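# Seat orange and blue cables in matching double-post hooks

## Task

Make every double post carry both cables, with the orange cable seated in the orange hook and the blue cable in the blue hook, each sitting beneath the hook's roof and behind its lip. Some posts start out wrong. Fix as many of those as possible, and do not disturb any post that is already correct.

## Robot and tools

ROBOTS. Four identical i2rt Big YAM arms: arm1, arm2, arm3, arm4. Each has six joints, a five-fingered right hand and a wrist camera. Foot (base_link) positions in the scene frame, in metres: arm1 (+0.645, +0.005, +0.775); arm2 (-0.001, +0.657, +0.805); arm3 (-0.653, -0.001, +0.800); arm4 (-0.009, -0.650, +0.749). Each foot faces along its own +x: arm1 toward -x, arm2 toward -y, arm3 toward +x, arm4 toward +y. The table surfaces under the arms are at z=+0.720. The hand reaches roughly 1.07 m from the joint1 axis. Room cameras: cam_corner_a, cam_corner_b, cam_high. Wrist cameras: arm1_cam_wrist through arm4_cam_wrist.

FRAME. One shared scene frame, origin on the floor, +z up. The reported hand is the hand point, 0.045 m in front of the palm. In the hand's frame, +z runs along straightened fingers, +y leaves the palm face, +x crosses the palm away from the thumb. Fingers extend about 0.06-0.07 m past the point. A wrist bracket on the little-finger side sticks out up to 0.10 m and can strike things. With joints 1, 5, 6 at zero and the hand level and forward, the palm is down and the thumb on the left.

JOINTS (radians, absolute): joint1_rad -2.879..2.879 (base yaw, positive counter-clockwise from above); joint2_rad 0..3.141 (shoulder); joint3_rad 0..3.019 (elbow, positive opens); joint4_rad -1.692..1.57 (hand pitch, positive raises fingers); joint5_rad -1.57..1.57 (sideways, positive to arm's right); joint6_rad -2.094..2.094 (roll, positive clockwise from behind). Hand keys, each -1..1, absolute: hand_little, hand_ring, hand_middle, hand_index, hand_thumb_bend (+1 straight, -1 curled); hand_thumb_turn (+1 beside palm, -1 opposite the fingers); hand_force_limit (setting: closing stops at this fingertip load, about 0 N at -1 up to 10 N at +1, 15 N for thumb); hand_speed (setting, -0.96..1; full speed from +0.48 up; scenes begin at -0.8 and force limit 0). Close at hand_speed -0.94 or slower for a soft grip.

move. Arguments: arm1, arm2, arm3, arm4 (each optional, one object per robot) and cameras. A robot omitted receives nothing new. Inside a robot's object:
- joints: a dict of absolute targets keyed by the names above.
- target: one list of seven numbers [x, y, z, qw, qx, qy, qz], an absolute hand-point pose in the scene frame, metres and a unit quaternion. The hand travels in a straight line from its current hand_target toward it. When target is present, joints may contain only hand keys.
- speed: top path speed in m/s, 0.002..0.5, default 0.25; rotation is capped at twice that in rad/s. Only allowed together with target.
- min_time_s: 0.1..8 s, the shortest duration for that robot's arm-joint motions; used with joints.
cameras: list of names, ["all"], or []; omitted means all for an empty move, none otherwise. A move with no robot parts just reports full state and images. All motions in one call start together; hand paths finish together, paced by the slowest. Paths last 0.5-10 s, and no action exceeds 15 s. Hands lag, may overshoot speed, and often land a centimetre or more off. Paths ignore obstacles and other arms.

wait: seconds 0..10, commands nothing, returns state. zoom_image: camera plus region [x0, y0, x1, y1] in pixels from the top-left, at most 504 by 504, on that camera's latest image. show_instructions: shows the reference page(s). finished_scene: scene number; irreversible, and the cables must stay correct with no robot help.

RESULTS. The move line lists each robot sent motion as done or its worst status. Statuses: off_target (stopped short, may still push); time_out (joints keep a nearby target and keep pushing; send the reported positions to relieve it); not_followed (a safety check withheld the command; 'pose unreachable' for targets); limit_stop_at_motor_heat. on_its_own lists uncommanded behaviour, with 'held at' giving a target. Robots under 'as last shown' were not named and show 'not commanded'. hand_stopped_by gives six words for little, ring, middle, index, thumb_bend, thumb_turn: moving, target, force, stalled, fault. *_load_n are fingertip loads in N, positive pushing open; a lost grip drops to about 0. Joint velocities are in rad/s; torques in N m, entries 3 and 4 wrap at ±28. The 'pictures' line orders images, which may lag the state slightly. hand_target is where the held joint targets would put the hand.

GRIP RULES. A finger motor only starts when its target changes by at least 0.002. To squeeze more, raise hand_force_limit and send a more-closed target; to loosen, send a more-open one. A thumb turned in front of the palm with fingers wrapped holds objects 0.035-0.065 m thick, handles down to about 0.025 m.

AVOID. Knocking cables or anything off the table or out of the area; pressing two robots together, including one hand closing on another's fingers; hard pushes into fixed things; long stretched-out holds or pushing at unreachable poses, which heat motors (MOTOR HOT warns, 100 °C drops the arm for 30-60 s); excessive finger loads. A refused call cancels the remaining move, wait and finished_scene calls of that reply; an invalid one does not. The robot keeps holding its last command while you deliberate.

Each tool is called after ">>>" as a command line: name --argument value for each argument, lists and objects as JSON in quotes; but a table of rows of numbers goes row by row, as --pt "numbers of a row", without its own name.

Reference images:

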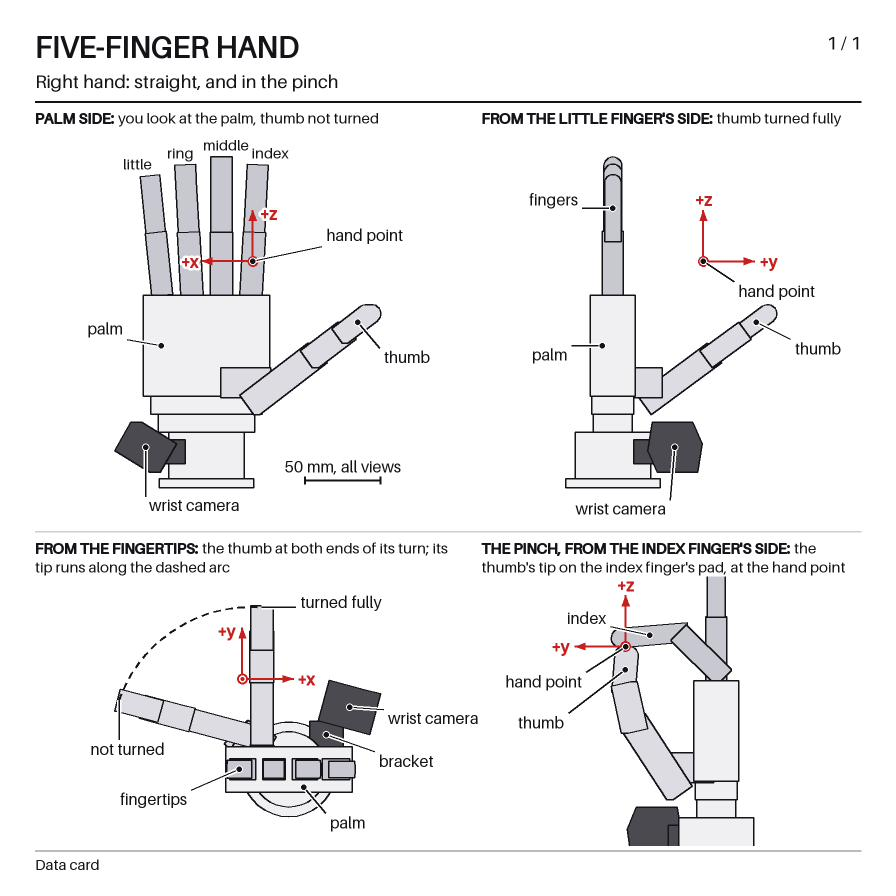

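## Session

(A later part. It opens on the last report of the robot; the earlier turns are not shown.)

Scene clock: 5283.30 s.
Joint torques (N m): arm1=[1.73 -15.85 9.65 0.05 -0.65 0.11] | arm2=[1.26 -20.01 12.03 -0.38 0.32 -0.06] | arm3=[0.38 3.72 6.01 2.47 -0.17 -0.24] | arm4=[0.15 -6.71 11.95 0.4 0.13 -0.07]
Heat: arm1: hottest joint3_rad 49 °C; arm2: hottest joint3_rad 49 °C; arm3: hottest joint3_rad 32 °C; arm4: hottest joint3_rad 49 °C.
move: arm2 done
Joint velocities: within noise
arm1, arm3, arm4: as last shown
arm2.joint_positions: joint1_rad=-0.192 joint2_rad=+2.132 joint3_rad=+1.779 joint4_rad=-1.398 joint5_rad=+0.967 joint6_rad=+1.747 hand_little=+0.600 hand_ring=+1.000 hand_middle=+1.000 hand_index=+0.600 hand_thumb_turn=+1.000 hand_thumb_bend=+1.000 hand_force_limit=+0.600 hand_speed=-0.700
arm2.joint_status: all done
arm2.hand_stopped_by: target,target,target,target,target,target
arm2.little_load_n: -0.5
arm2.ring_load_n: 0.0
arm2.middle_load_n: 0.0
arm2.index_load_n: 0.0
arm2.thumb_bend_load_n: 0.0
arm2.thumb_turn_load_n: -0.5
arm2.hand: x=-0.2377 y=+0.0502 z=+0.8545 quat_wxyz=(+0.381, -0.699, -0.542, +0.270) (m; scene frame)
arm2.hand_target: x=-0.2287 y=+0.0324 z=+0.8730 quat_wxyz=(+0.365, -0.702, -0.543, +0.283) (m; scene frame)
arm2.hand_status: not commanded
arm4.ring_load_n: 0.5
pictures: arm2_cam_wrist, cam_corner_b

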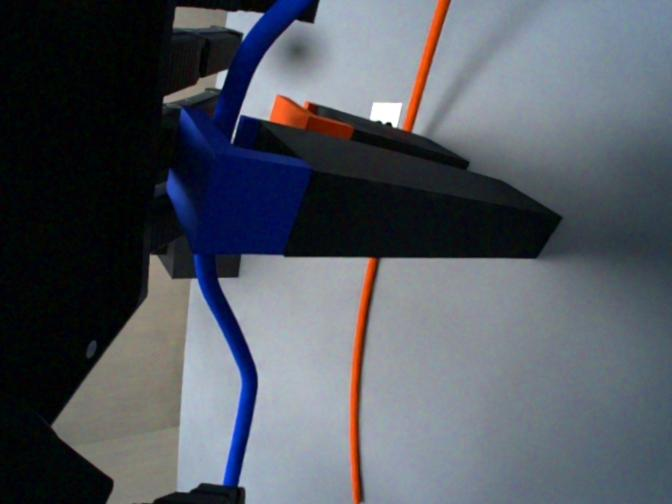

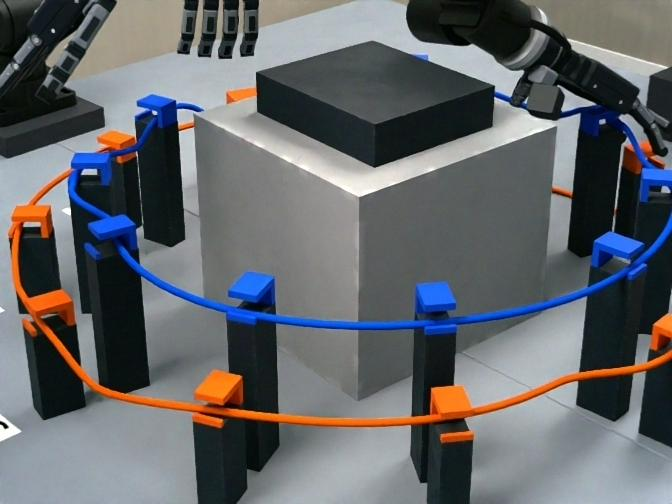

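>>> move --arm2 '{"target": [-0.245, 0.033, 0.985, -0.3653, 0.7018, 0.5424, -0.2823], "speed": 0.12, "joints": {"hand_index": 1.0, "hand_little": 1.0, "hand_speed": -0.5}}' --cameras '["cam_corner_b", "arm2_cam_wrist", "arm3_cam_wrist", "cam_corner_a"]'

>>> zoom_image --camera "cam_corner_b" --region '[562, 70, 642, 150]'

>>> zoom_image --camera "arm2_cam_wrist" --region '[150, 0, 650, 500]'

>>> zoom_image --camera "cam_corner_a" --region '[0, 150, 120, 270]'

>>> zoom_image --camera "arm3_cam_wrist" --region '[300, 100, 560, 320]'

Scene clock: 5306.37 s.
Joint torques (N m): arm1=[1.73 -15.74 9.65 0.01 -0.65 0.11] | arm2=[-0.5 -20.95 13.81 -0.47 0.69 -0.06] | arm3=[0.62 3.6 6.01 2.51 -0.15 -0.21] | arm4=[0.21 -7.18 11.9 0.46 0.13 -0.06]
Heat: arm1: hottest joint3_rad 49 °C; arm2: hottest joint3_rad 52 °C; arm3: hottest joint3_rad 32 °C; arm4: hottest joint3_rad 49 °C.
move: arm2 off_target
Joint velocities: within noise
arm1, arm3, arm4: as last shown
arm2.joint_positions: joint1_rad=-0.191 joint2_rad=+2.076 joint3_rad=+1.953 joint4_rad=-1.621 joint5_rad=+0.962 joint6_rad=+1.709 hand_little=+1.000 hand_ring=+1.000 hand_middle=+1.000 hand_index=+1.000 hand_thumb_turn=+1.000 hand_thumb_bend=+1.000 hand_force_limit=+0.600 hand_speed=-0.500
arm2.joint_status: all done
arm2.hand_stopped_by: target,target,target,target,target,target
arm2.little_load_n: 0.0
arm2.ring_load_n: 0.0
arm2.middle_load_n: 0.0
arm2.index_load_n: 0.0
arm2.thumb_bend_load_n: 0.0
arm2.thumb_turn_load_n: -0.5
arm2.hand: x=-0.2366 y=+0.0460 z=+0.9526 quat_wxyz=(+0.383, -0.690, -0.555, +0.263) (m; scene frame)
arm2.hand_target: x=-0.2446 y=+0.0348 z=+0.9850 quat_wxyz=(+0.365, -0.702, -0.543, +0.283) (m; scene frame)
arm2.hand_status: off_target (0.036 m and 3.5 deg from the pose sent, 0.132 m and 2.4 deg at the start)
arm4.little_load_n: -0.5
arm4.ring_load_n: 0.0
arm4.thumb_bend_load_n: 0.5
pictures: arm2_cam_wrist, arm3_cam_wrist, cam_corner_a, cam_corner_b

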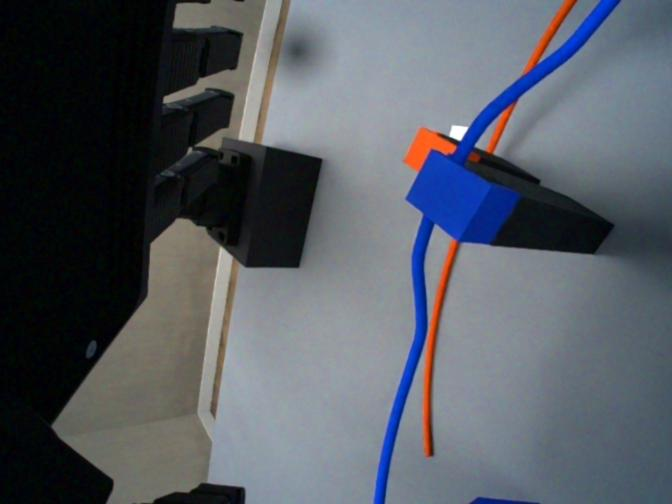

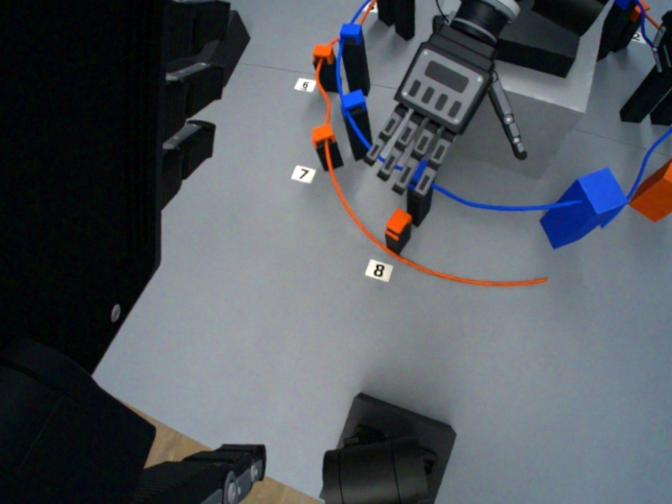

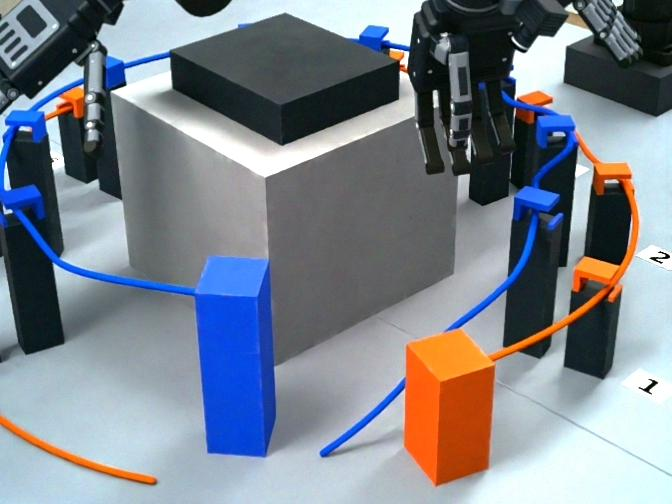

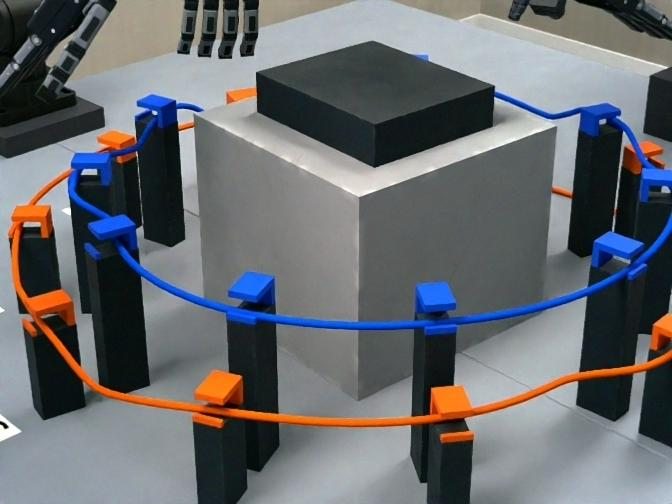

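Scaled by 6.300.

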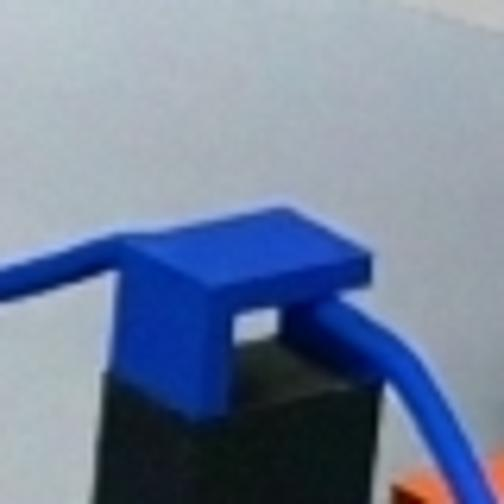

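Scaled by 1.008 from the camera's 672x504 image, which has a finer 960x720 frame.

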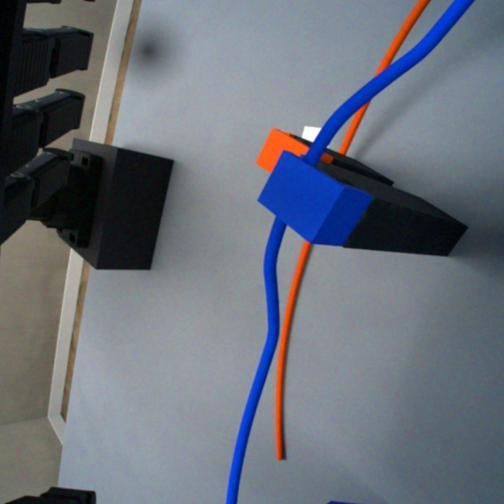

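Scaled by 4.200.

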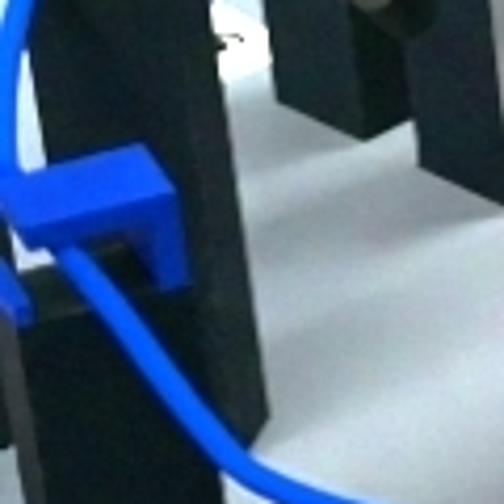

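Scaled by 1.938 from the camera's 672x504 image, which has a finer 960x720 frame.

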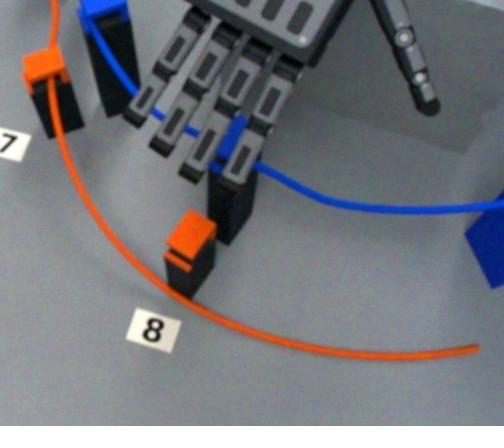

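>>> zoom_image --camera "cam_corner_b" --region '[542, 110, 672, 240]'

>>> zoom_image --camera "cam_corner_a" --region '[0, 100, 200, 300]'

>>> zoom_image --camera "arm2_cam_wrist" --region '[380, 0, 672, 290]'

>>> zoom_image --camera "arm3_cam_wrist" --region '[340, 160, 460, 280]'

Scaled by 3.877.

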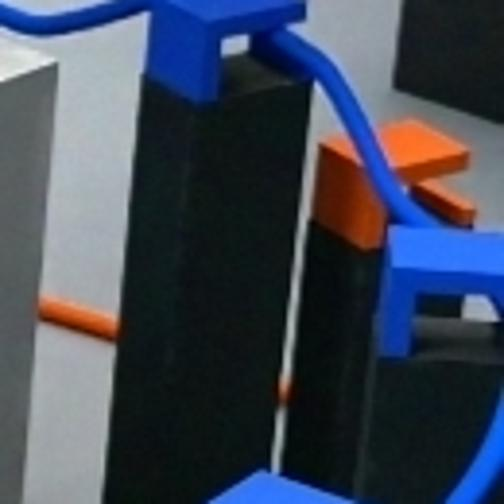

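Scaled by 2.520.

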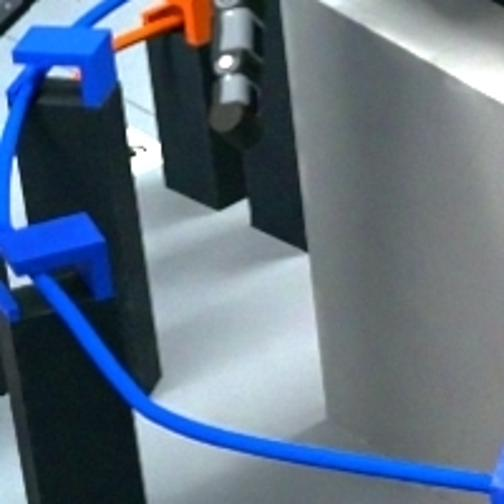

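Scaled by 1.726 from the camera's 672x504 image, which has a finer 960x720 frame.

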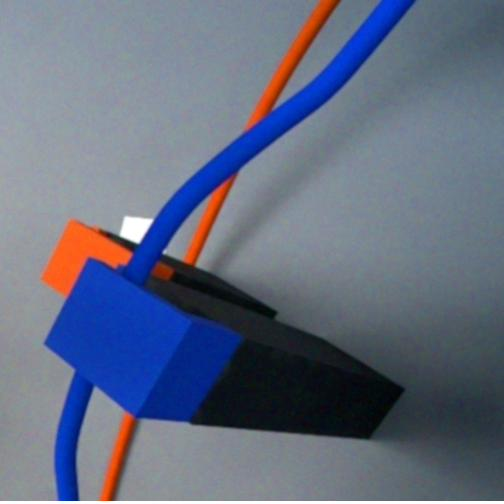

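Scaled by 4.200 from the camera's 672x504 image, which has a finer 960x720 frame.

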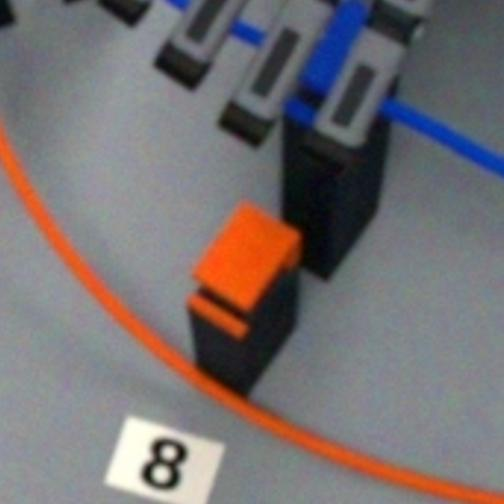

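>>> move --arm2 '{"target": [-0.325, 0.205, 0.955, 0.0, 0.866, 0.5, 0.0], "speed": 0.3, "joints": {"hand_index": 0.2, "hand_middle": 0.2, "hand_ring": 0.2, "hand_little": 0.2, "hand_speed": -0.3}}' --cameras '["arm2_cam_wrist", "arm3_cam_wrist", "cam_corner_b"]'

>>> zoom_image --camera "arm3_cam_wrist" --region '[260, 20, 560, 320]'

Scene clock: 5572.83 s.
Joint torques (N m): arm1=[1.67 -15.79 9.65 0.03 -0.65 0.11] | arm2=[-0.09 -17.55 8.09 0.49 -0.2 -0.08] | arm3=[0.56 3.43 6.08 2.54 -0.12 -0.21] | arm4=[0.21 -6.89 11.93 0.44 0.14 -0.06]
Heat: arm1: hottest joint3_rad 50 °C; arm2: hottest joint3_rad 59 °C; arm3: hottest joint3_rad 32 °C; arm4: hottest joint3_rad 50 °C.
move: arm2 done
Joint velocities: within noise
arm1, arm4: as last shown
arm2.joint_positions: joint1_rad=-0.756 joint2_rad=+1.778 joint3_rad=+1.579 joint4_rad=-1.382 joint5_rad=+0.008 joint6_rad=+1.367 hand_little=+0.200 hand_ring=+0.200 hand_middle=+0.200 hand_index=+0.200 hand_thumb_turn=+1.000 hand_thumb_bend=+1.000 hand_force_limit=+0.600 hand_speed=-0.300
arm2.joint_status: all done
arm2.hand_stopped_by: target,target,target,target,target,target
arm2.little_load_n: 0.0
arm2.ring_load_n: 0.0
arm2.middle_load_n: 0.0
arm2.index_load_n: 0.0
arm2.thumb_bend_load_n: 0.0
arm2.thumb_turn_load_n: 0.0
arm2.hand: x=-0.3277 y=+0.2025 z=+0.9463 quat_wxyz=(+0.004, -0.868, -0.497, -0.006) (m; scene frame)
arm2.hand_target: x=-0.3251 y=+0.2050 z=+0.9548 quat_wxyz=(+0.000, -0.866, -0.500, +0.000) (m; scene frame)
arm2.hand_status: done (0.009 m and 0.9 deg from the pose sent, 0.182 m and 57.9 deg at the start)
arm3.joint_positions: joint1_rad=+0.510 joint2_rad=+0.597 joint3_rad=+1.411 joint4_rad=-1.483 joint5_rad=+0.002 joint6_rad=-1.090 hand_little=+1.000 hand_ring=+1.000 hand_middle=+1.000 hand_index=+1.000 hand_thumb_turn=+1.000 hand_thumb_bend=+1.000 hand_force_limit=+0.000 hand_speed=-0.300
arm3.joint_status: not commanded
arm3.hand_stopped_by: target,target,target,target,target,target
arm3.little_load_n: 0.0
arm3.ring_load_n: 0.0
arm3.middle_load_n: 0.0
arm3.index_load_n: 0.0
arm3.thumb_bend_load_n: 0.0
arm3.thumb_turn_load_n: 0.0
arm3.hand: x=-0.4753 y=+0.0527 z=+1.2696 quat_wxyz=(-0.209, +0.898, +0.014, +0.387) (m; scene frame)
arm3.hand_target: x=-0.4701 y=+0.0534 z=+1.2721 quat_wxyz=(-0.209, +0.895, +0.014, +0.394) (m; scene frame)
arm3.hand_status: not commanded
arm4.little_load_n: 0.0
arm4.thumb_bend_load_n: 0.0
pictures: arm2_cam_wrist, arm3_cam_wrist, cam_corner_b

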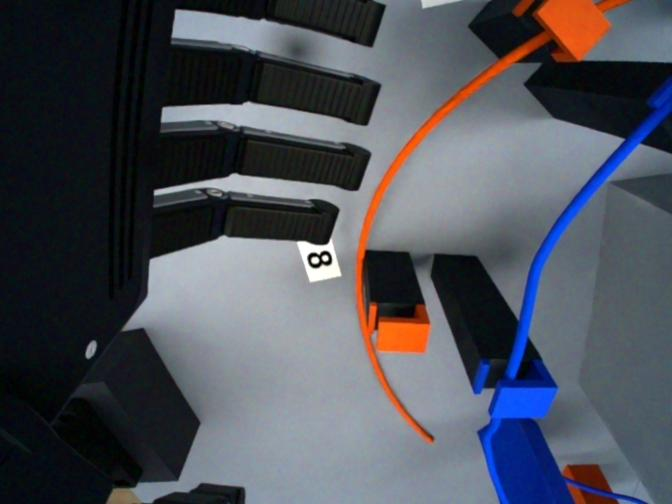

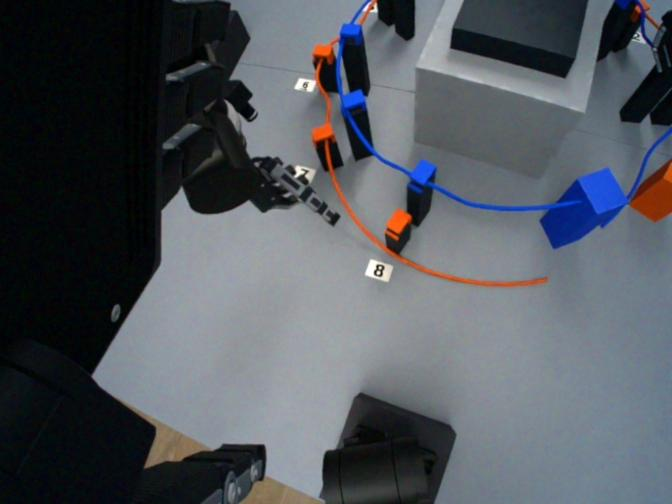

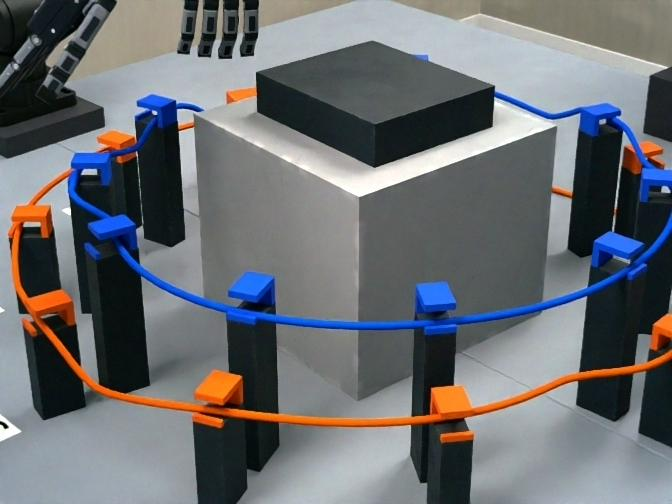

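Scaled by 1.680 from the camera's 672x504 image, which has a finer 960x720 frame.

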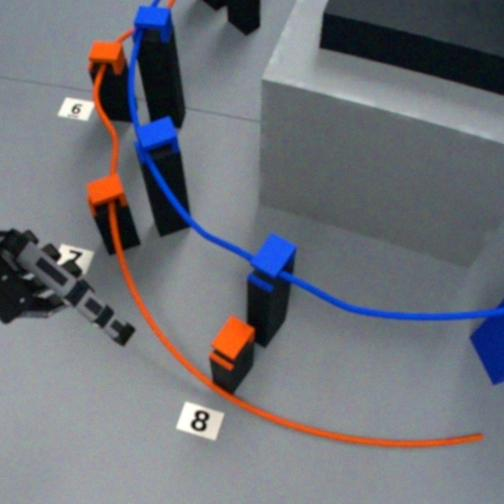

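>>> move --arm2 '{"target": [-0.325, 0.205, 0.776, 0.0, 0.866, 0.5, 0.0], "speed": 0.2}' --cameras '["arm2_cam_wrist", "arm3_cam_wrist", "cam_corner_b"]'

>>> zoom_image --camera "arm3_cam_wrist" --region '[260, 80, 460, 280]'

>>> zoom_image --camera "cam_corner_b" --region '[472, 60, 672, 260]'

Scene clock: 5586.67 s.
Joint torques (N m): arm1=[1.73 -15.79 9.63 0.05 -0.65 0.11] | arm2=[-0.09 -15.21 7.13 0.84 -0.2 -0.11] | arm3=[0.44 3.49 6.02 2.44 -0.18 -0.23] | arm4=[0.03 -6.95 11.96 0.44 0.13 -0.06]
Heat: arm1: hottest joint3_rad 50 °C; arm2: hottest joint3_rad 55 °C; arm3: hottest joint3_rad 32 °C; arm4: hottest joint3_rad 50 °C.
move: arm2 done
Joint velocities: within noise
arm1, arm3, arm4: as last shown
arm2.joint_positions: joint1_rad=-0.756 joint2_rad=+1.930 joint3_rad=+1.331 joint4_rad=-0.967 joint5_rad=+0.008 joint6_rad=+1.365 hand_little=+0.200 hand_ring=+0.200 hand_middle=+0.200 hand_index=+0.200 hand_thumb_turn=+1.000 hand_thumb_bend=+1.000 hand_force_limit=+0.600 hand_speed=-0.300
arm2.joint_status: not commanded
arm2.hand_stopped_by: target,target,target,target,target,target
arm2.little_load_n: 0.0
arm2.ring_load_n: 0.0
arm2.middle_load_n: 0.0
arm2.index_load_n: 0.0
arm2.thumb_bend_load_n: 0.0
arm2.thumb_turn_load_n: 0.0
arm2.hand: x=-0.3250 y=+0.2044 z=+0.7808 quat_wxyz=(+0.001, -0.867, -0.498, +0.001) (m; scene frame)
arm2.hand_target: x=-0.3250 y=+0.2051 z=+0.7761 quat_wxyz=(+0.000, -0.866, -0.500, +0.000) (m; scene frame)
arm2.hand_status: done (0.005 m and 0.4 deg from the pose sent, 0.170 m and 0.9 deg at the start)
arm4.little_load_n: 0.5
pictures: arm2_cam_wrist, arm3_cam_wrist, cam_corner_b

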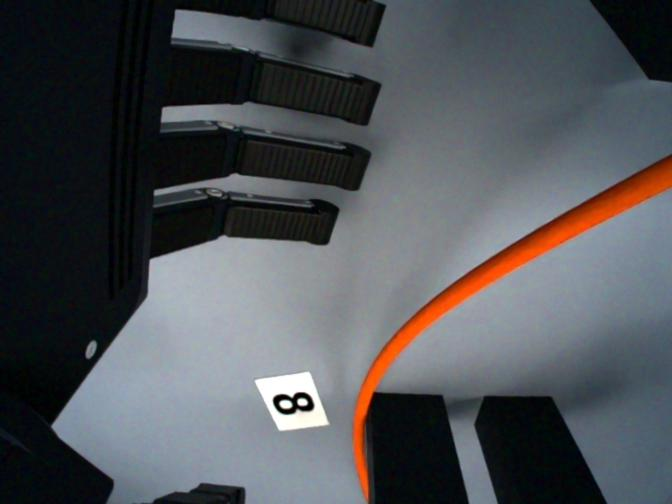

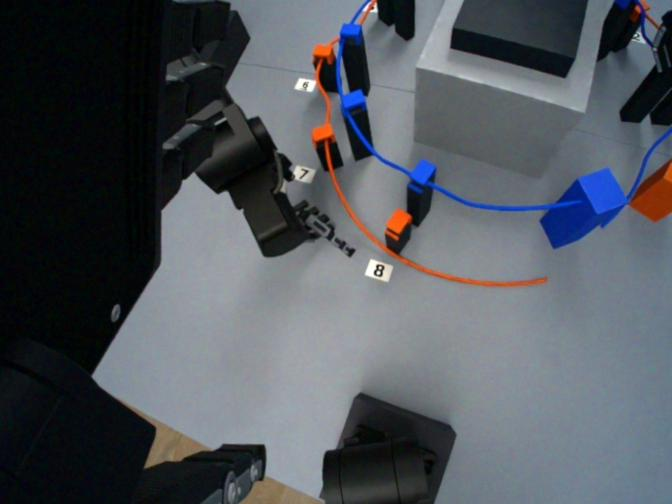

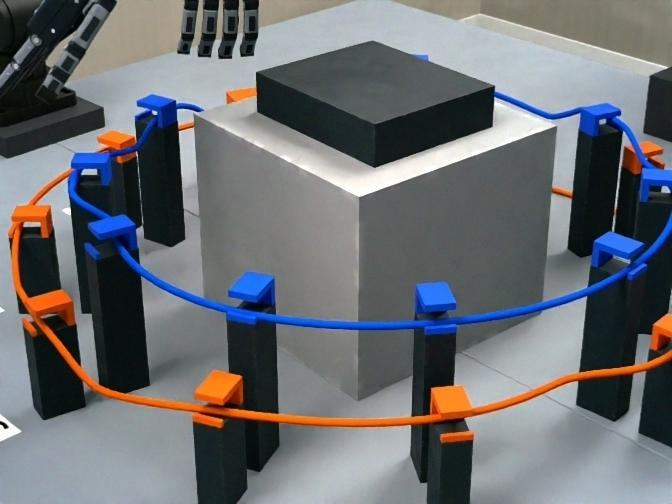

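Scaled by 2.520 from the camera's 672x504 image, which has a finer 960x720 frame.

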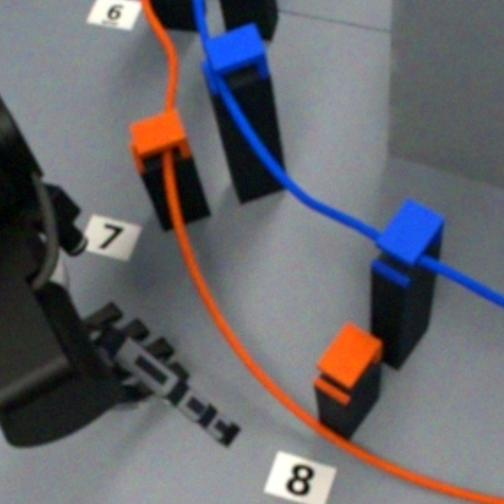

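Scaled by 2.520.

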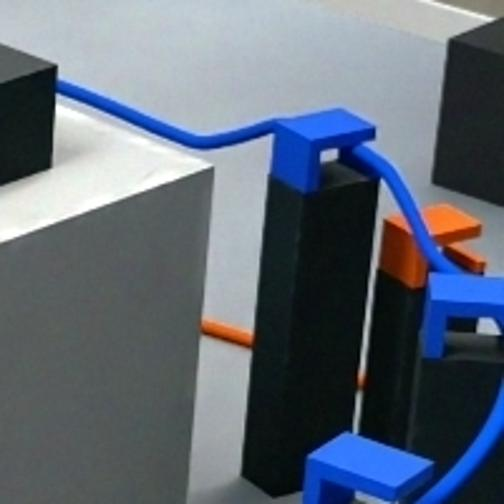

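>>> zoom_image --camera "arm2_cam_wrist" --region '[330, 100, 672, 442]'

Scaled by 1.474 from the camera's 672x504 image, which has a finer 960x720 frame.

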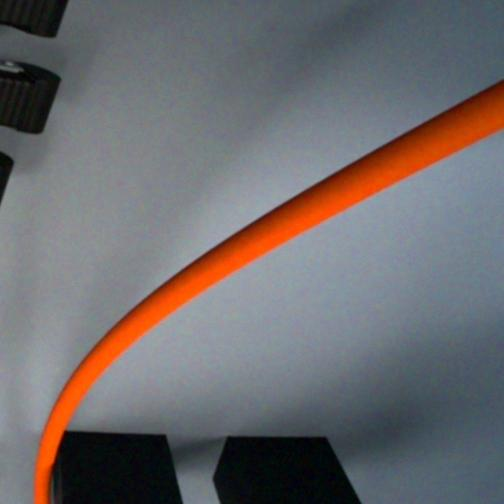

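>>> move --arm2 '{"target": [-0.293, 0.178, 0.845, 0.0, 0.866, 0.5, 0.0], "speed": 0.15, "joints": {"hand_index": 0.4, "hand_middle": 0.4, "hand_ring": 0.4, "hand_little": 0.4, "hand_speed": -0.3}}' --cameras '["arm2_cam_wrist", "arm3_cam_wrist"]'

>>> zoom_image --camera "arm3_cam_wrist" --region '[260, 80, 460, 280]'

>>> zoom_image --camera "arm2_cam_wrist" --region '[140, 0, 640, 500]'

Scene clock: 5662.07 s.
Joint torques (N m): arm1=[1.73 -15.74 9.65 0.02 -0.65 0.11] | arm2=[1.08 -16.67 12.05 -0.21 -0.02 0.05] | arm3=[0.15 3.66 5.98 2.66 -0.15 -0.23] | arm4=[0.15 -6.89 12.01 0.38 0.13 -0.06]
Heat: arm1: hottest joint3_rad 50 °C; arm2: hottest joint3_rad 47 °C; arm3: hottest joint3_rad 32 °C; arm4: hottest joint3_rad 51 °C.
move: arm2 off_target
Joint velocities: within noise
arm1.joint_positions: joint1_rad=+0.204 joint2_rad=+1.706 joint3_rad=+1.584 joint4_rad=-1.687 joint5_rad=-0.695 joint6_rad=-2.024 hand_little=+1.000 hand_ring=+1.000 hand_middle=+1.000 hand_index=+1.000 hand_thumb_turn=+1.000 hand_thumb_bend=+1.000 hand_force_limit=+0.000 hand_speed=-0.700
arm1.joint_status: not commanded
arm1.hand_stopped_by: target,target,target,target,target,target
arm1.little_load_n: 0.0
arm1.ring_load_n: 0.0
arm1.middle_load_n: 0.0
arm1.index_load_n: 0.0
arm1.thumb_bend_load_n: 0.0
arm1.thumb_turn_load_n: 0.0
arm1.hand: x=+0.2072 y=-0.1410 z=+0.9637 quat_wxyz=(+0.066, -0.245, +0.900, -0.354) (m; scene frame)
arm1.hand_target: x=+0.2006 y=-0.1462 z=+0.9745 quat_wxyz=(+0.058, -0.248, +0.900, -0.353) (m; scene frame)
arm1.hand_status: not commanded
arm2.joint_positions: joint1_rad=-0.684 joint2_rad=+1.858 joint3_rad=+1.338 joint4_rad=-1.107 joint5_rad=+0.003 joint6_rad=+1.427 hand_little=+0.400 hand_ring=+0.400 hand_middle=+0.400 hand_index=+0.400 hand_thumb_turn=+1.000 hand_thumb_bend=+1.000 hand_force_limit=+0.600 hand_speed=-0.300
arm2.joint_status: all done
arm2.hand_stopped_by: target,target,target,target,target,target
arm2.little_load_n: 0.0
arm2.ring_load_n: 0.0
arm2.middle_load_n: 0.0
arm2.index_load_n: 0.0
arm2.thumb_bend_load_n: 0.0
arm2.thumb_turn_load_n: 0.0
arm2.hand: x=-0.2792 y=+0.1987 z=+0.8193 quat_wxyz=(+0.010, -0.865, -0.502, -0.028) (m; scene frame)
arm2.hand_target: x=-0.2920 y=+0.1791 z=+0.8454 quat_wxyz=(+0.000, -0.866, -0.500, +0.000) (m; scene frame)
arm2.hand_status: off_target (0.036 m and 3.4 deg from the pose sent, 0.076 m and 0.4 deg at the start)
arm3: as last shown
arm3.index_load_n: -0.5
arm4.joint_positions: joint1_rad=+0.024 joint2_rad=+1.325 joint3_rad=+1.237 joint4_rad=-1.137 joint5_rad=+0.287 joint6_rad=+0.553 hand_little=+0.100 hand_ring=+0.100 hand_middle=+0.100 hand_index=+0.100 hand_thumb_turn=-1.000 hand_thumb_bend=+0.050 hand_force_limit=+0.000 hand_speed=+0.000
arm4.joint_status: not commanded
arm4.hand_stopped_by: target,target,target,target,target,target
arm4.little_load_n: 0.0
arm4.ring_load_n: 0.0
arm4.middle_load_n: 0.0
arm4.index_load_n: 0.0
arm4.thumb_bend_load_n: 0.0
arm4.thumb_turn_load_n: 0.0
arm4.hand: x=-0.0341 y=-0.2134 z=+0.9566 quat_wxyz=(-0.205, +0.939, -0.263, +0.084) (m; scene frame)
arm4.hand_target: x=-0.0299 y=-0.2015 z=+0.9898 quat_wxyz=(-0.234, +0.932, -0.266, +0.075) (m; scene frame)
arm4.hand_status: not commanded
pictures: arm2_cam_wrist, arm3_cam_wrist

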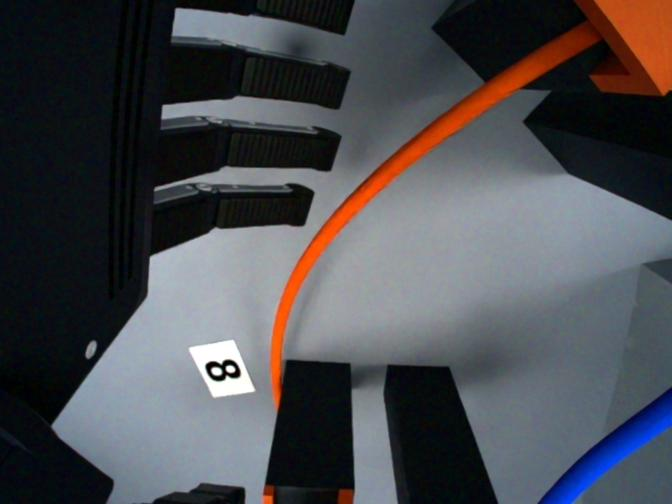

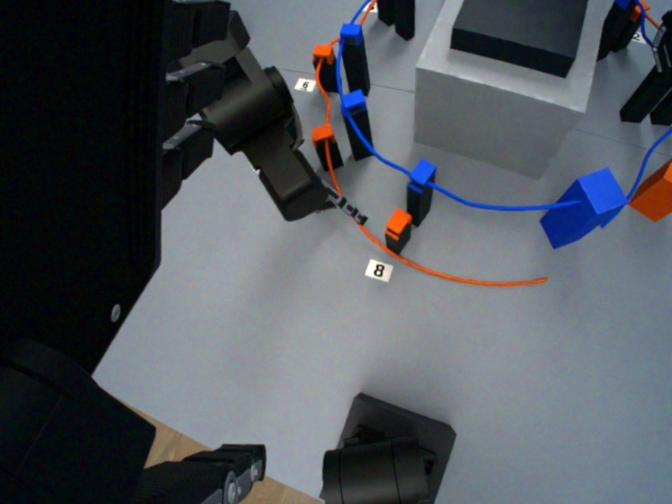

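Scaled by 2.520 from the camera's 672x504 image, which has a finer 960x720 frame.

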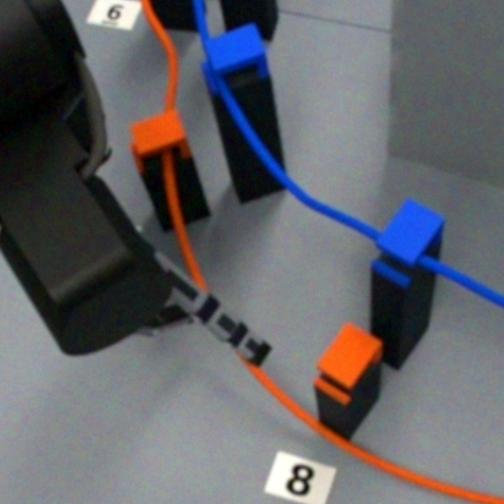

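Scaled by 1.008 from the camera's 672x504 image, which has a finer 960x720 frame.

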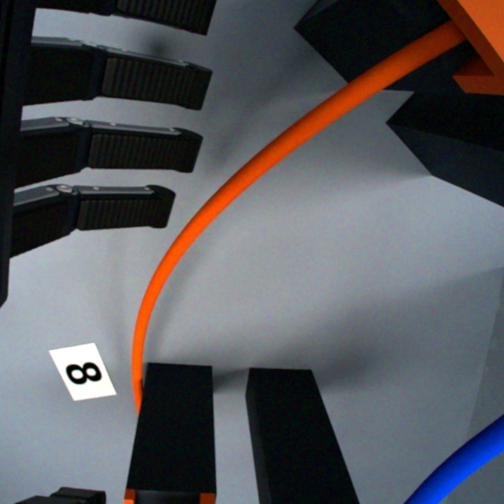

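>>> move --arm2 '{"target": [-0.2565, 0.135, 0.846, 0.0, 0.866, 0.5, 0.0], "speed": 0.12}' --cameras '["arm2_cam_wrist", "arm3_cam_wrist"]'

>>> zoom_image --camera "arm3_cam_wrist" --region '[260, 80, 460, 280]'

>>> zoom_image --camera "arm2_cam_wrist" --region '[140, 0, 640, 500]'

Scene clock: 5709.27 s.
Joint torques (N m): arm1=[1.73 -15.79 9.65 0.05 -0.65 0.11] | arm2=[0.97 -14.56 12.9 -0.09 -0.1 0.08] | arm3=[0.32 3.6 6 2.5 -0.19 -0.22] | arm4=[0.03 -6.95 11.97 0.43 0.13 -0.05]
Heat: arm1: hottest joint3_rad 50 °C; arm2: hottest joint3_rad 48 °C; arm3: hottest joint3_rad 32 °C; arm4: hottest joint3_rad 51 °C.
move: arm2 off_target
Joint velocities: within noise
arm1, arm3, arm4: as last shown
arm2.joint_positions: joint1_rad=-0.585 joint2_rad=+1.861 joint3_rad=+1.385 joint4_rad=-1.128 joint5_rad=+0.005 joint6_rad=+1.528 hand_little=+0.400 hand_ring=+0.400 hand_middle=+0.400 hand_index=+0.400 hand_thumb_turn=+1.000 hand_thumb_bend=+1.000 hand_force_limit=+0.600 hand_speed=-0.300
arm2.joint_status: not commanded
arm2.hand_stopped_by: target,target,target,target,target,target
arm2.little_load_n: 0.0
arm2.ring_load_n: 0.0
arm2.middle_load_n: 0.0
arm2.index_load_n: 0.5
arm2.thumb_bend_load_n: 0.0
arm2.thumb_turn_load_n: 0.0
arm2.hand: x=-0.2467 y=+0.1571 z=+0.8332 quat_wxyz=(+0.008, -0.865, -0.501, -0.016) (m; scene frame)
arm2.hand_target: x=-0.2558 y=+0.1360 z=+0.8465 quat_wxyz=(+0.000, -0.866, -0.500, +0.000) (m; scene frame)
arm2.hand_status: off_target (0.027 m and 2.1 deg from the pose sent, 0.073 m and 3.4 deg at the start)
arm3.index_load_n: 0.0
pictures: arm2_cam_wrist, arm3_cam_wrist

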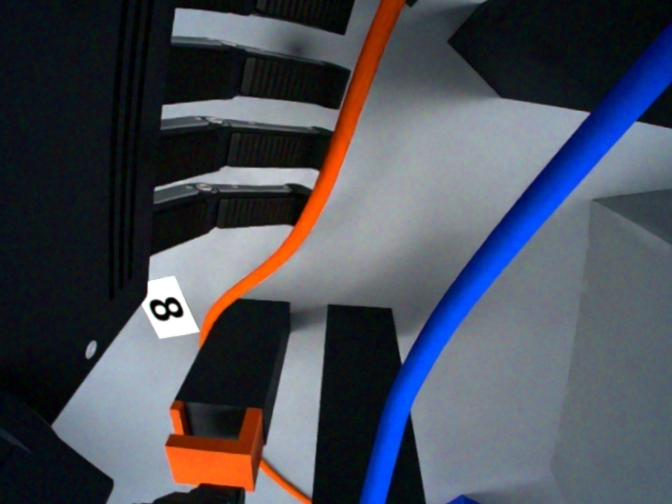

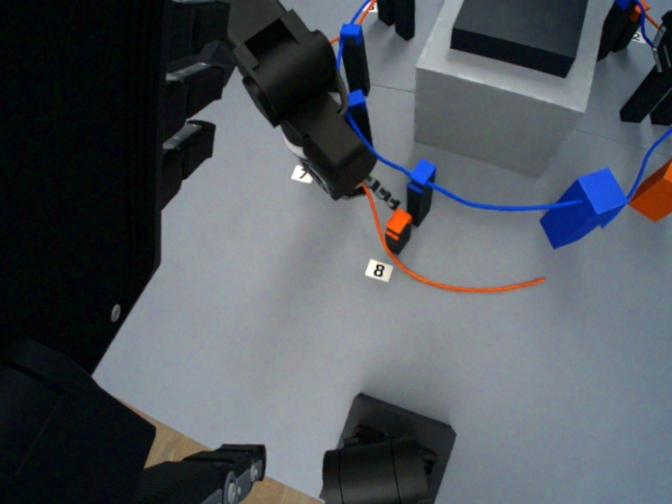

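Scaled by 2.520 from the camera's 672x504 image, which has a finer 960x720 frame.

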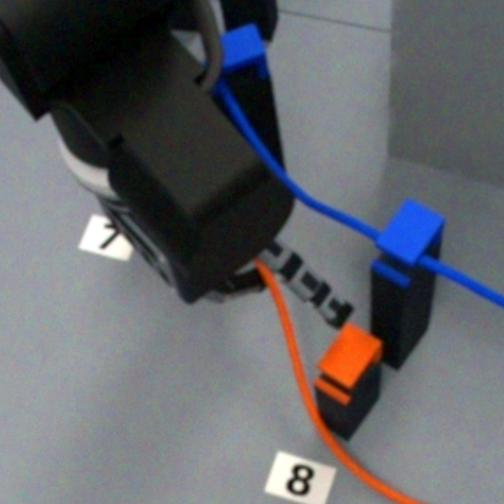

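Scaled by 1.008 from the camera's 672x504 image, which has a finer 960x720 frame.

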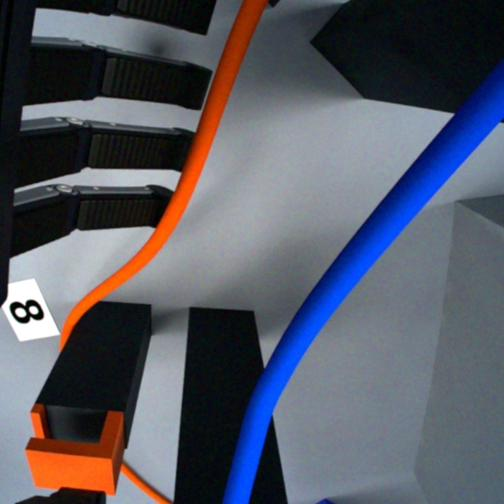

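>>> move --arm2 '{"joints": {"hand_index": -0.4, "hand_middle": -0.4, "hand_ring": -0.4, "hand_little": -0.4, "hand_speed": -0.5}}' --cameras '["arm2_cam_wrist", "arm3_cam_wrist"]'

>>> zoom_image --camera "arm3_cam_wrist" --region '[260, 80, 460, 280]'

>>> zoom_image --camera "arm2_cam_wrist" --region '[140, 0, 640, 500]'

Scene clock: 5728.23 s.
Joint torques (N m): arm1=[1.67 -15.79 9.61 0.02 -0.66 0.11] | arm2=[0.62 -15.03 12.78 -0.02 -0.17 0.06] | arm3=[0.15 3.6 6.09 2.45 -0.19 -0.21] | arm4=[0.15 -6.89 11.93 0.43 0.12 -0.06]
Heat: arm1: hottest joint3_rad 50 °C; arm2: hottest joint3_rad 51 °C; arm3: hottest joint3_rad 32 °C; arm4: hottest joint3_rad 51 °C.
move: arm2 done
Joint velocities: within noise
arm1, arm3, arm4: as last shown
arm1.ring_load_n: -0.5
arm2.joint_positions: joint1_rad=-0.585 joint2_rad=+1.868 joint3_rad=+1.385 joint4_rad=-1.128 joint5_rad=+0.006 joint6_rad=+1.530 hand_little=-0.400 hand_ring=-0.400 hand_middle=-0.400 hand_index=-0.400 hand_thumb_turn=+1.000 hand_thumb_bend=+1.000 hand_force_limit=+0.600 hand_speed=-0.500
arm2.joint_status: all done
arm2.hand_stopped_by: target,target,target,target,target,target
arm2.little_load_n: 1.0
arm2.ring_load_n: 0.5
arm2.middle_load_n: 0.0
arm2.index_load_n: 0.0
arm2.thumb_bend_load_n: 0.0
arm2.thumb_turn_load_n: 0.0
arm2.hand: x=-0.2466 y=+0.1578 z=+0.8297 quat_wxyz=(+0.011, -0.866, -0.500, -0.019) (m; scene frame)
arm2.hand_target: x=-0.2558 y=+0.1360 z=+0.8464 quat_wxyz=(+0.000, -0.866, -0.500, +0.000) (m; scene frame)
arm2.hand_status: not commanded
pictures: arm2_cam_wrist, arm3_cam_wrist

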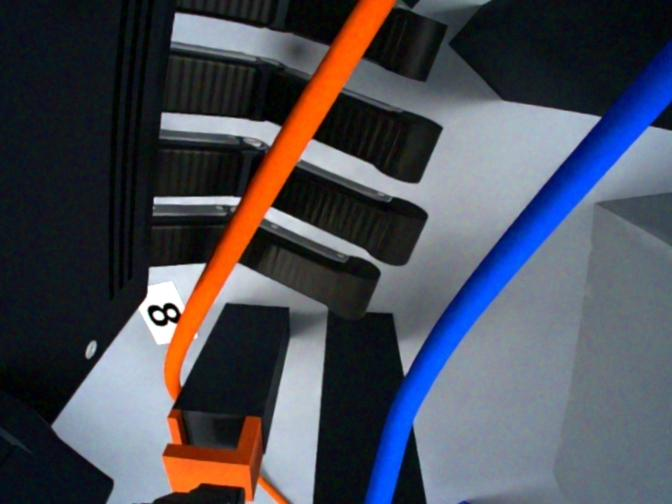

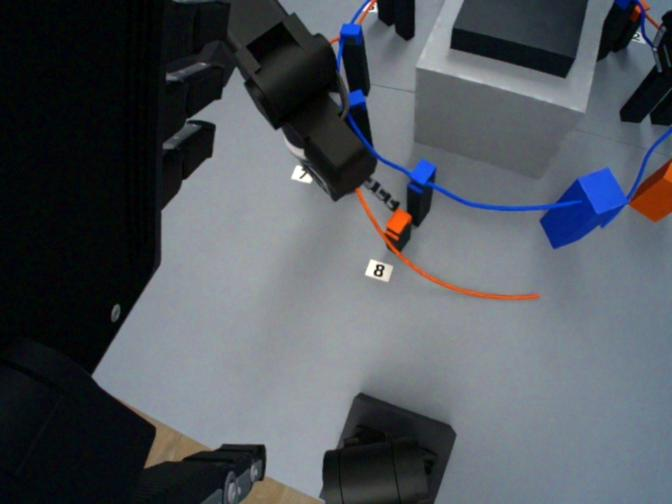

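Scaled by 2.520 from the camera's 672x504 image, which has a finer 960x720 frame.

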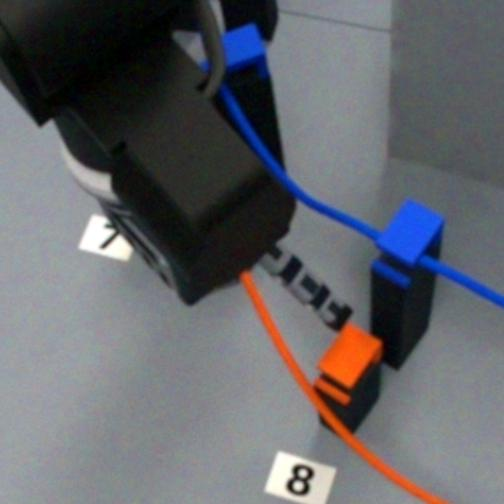

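Scaled by 1.008 from the camera's 672x504 image, which has a finer 960x720 frame.

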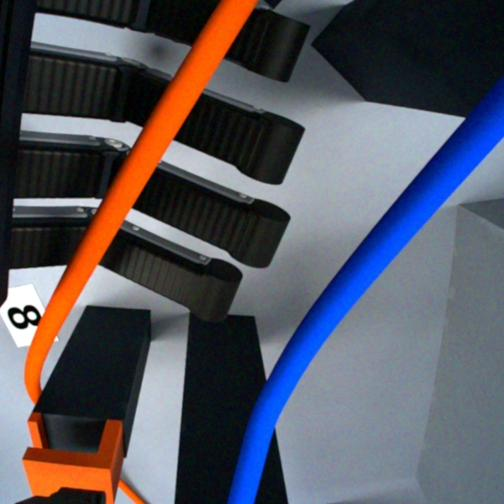

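>>> move --arm2 '{"target": [-0.299, 0.111, 0.887, 0.0, 0.8339, 0.5519, 0.0], "speed": 0.13, "joints": {"hand_index": -0.75, "hand_middle": -0.75, "hand_ring": -0.75, "hand_little": -0.75, "hand_speed": -0.5}}' --cameras '["arm2_cam_wrist", "arm3_cam_wrist"]'

>>> zoom_image --camera "arm3_cam_wrist" --region '[260, 80, 460, 280]'

>>> zoom_image --camera "arm2_cam_wrist" --region '[140, 0, 640, 500]'

Scene clock: 5757.10 s.
Joint torques (N m): arm1=[1.67 -15.79 9.65 0.03 -0.66 0.11] | arm2=[-0.79 -16.38 13.7 -0.31 -0.12 -0.11] | arm3=[0.44 3.9 6.05 2.58 -0.15 -0.24] | arm4=[0.21 -7.06 11.96 0.44 0.14 -0.05]
Heat: arm1: hottest joint3_rad 50 °C; arm2: hottest joint3_rad 53 °C; arm3: hottest joint3_rad 32 °C; arm4: hottest joint3_rad 51 °C.
move: arm2 off_target
Joint velocities: within noise
arm1, arm3, arm4: as last shown
arm1.little_load_n: -0.5
arm1.ring_load_n: 0.0
arm2.joint_positions: joint1_rad=-0.615 joint2_rad=+1.951 joint3_rad=+1.632 joint4_rad=-1.288 joint5_rad=+0.006 joint6_rad=+1.380 hand_little=-0.750 hand_ring=-0.750 hand_middle=-0.750 hand_index=-0.750 hand_thumb_turn=+1.000 hand_thumb_bend=+1.000 hand_force_limit=+0.600 hand_speed=-0.500
arm2.joint_status: all done
arm2.hand_stopped_by: target,target,target,target,target,target
arm2.little_load_n: 0.0
arm2.ring_load_n: 0.0
arm2.middle_load_n: 0.0
arm2.index_load_n: -0.5
arm2.thumb_bend_load_n: 0.0
arm2.thumb_turn_load_n: 0.0
arm2.hand: x=-0.2835 y=+0.1270 z=+0.8718 quat_wxyz=(+0.008, -0.834, -0.551, -0.018) (m; scene frame)
arm2.hand_target: x=-0.2983 y=+0.1120 z=+0.8874 quat_wxyz=(+0.000, -0.834, -0.552, +0.001) (m; scene frame)
arm2.hand_status: off_target (0.027 m and 2.3 deg from the pose sent, 0.091 m and 7.4 deg at the start)
pictures: arm2_cam_wrist, arm3_cam_wrist

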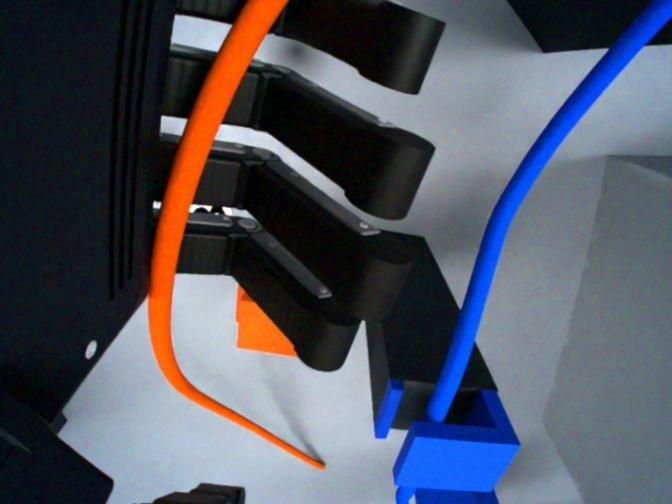

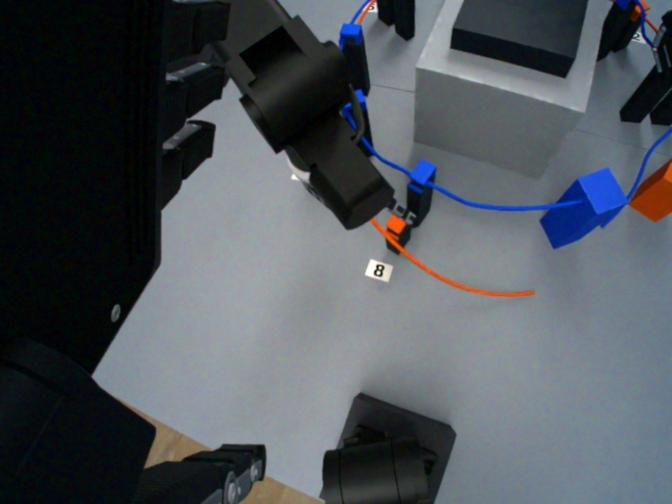

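Scaled by 2.520 from the camera's 672x504 image, which has a finer 960x720 frame.

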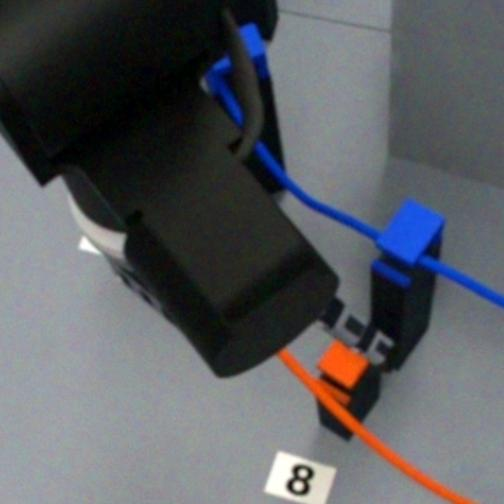

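Scaled by 1.008 from the camera's 672x504 image, which has a finer 960x720 frame.

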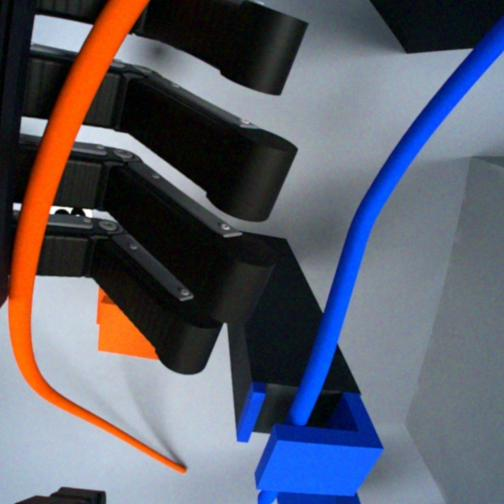

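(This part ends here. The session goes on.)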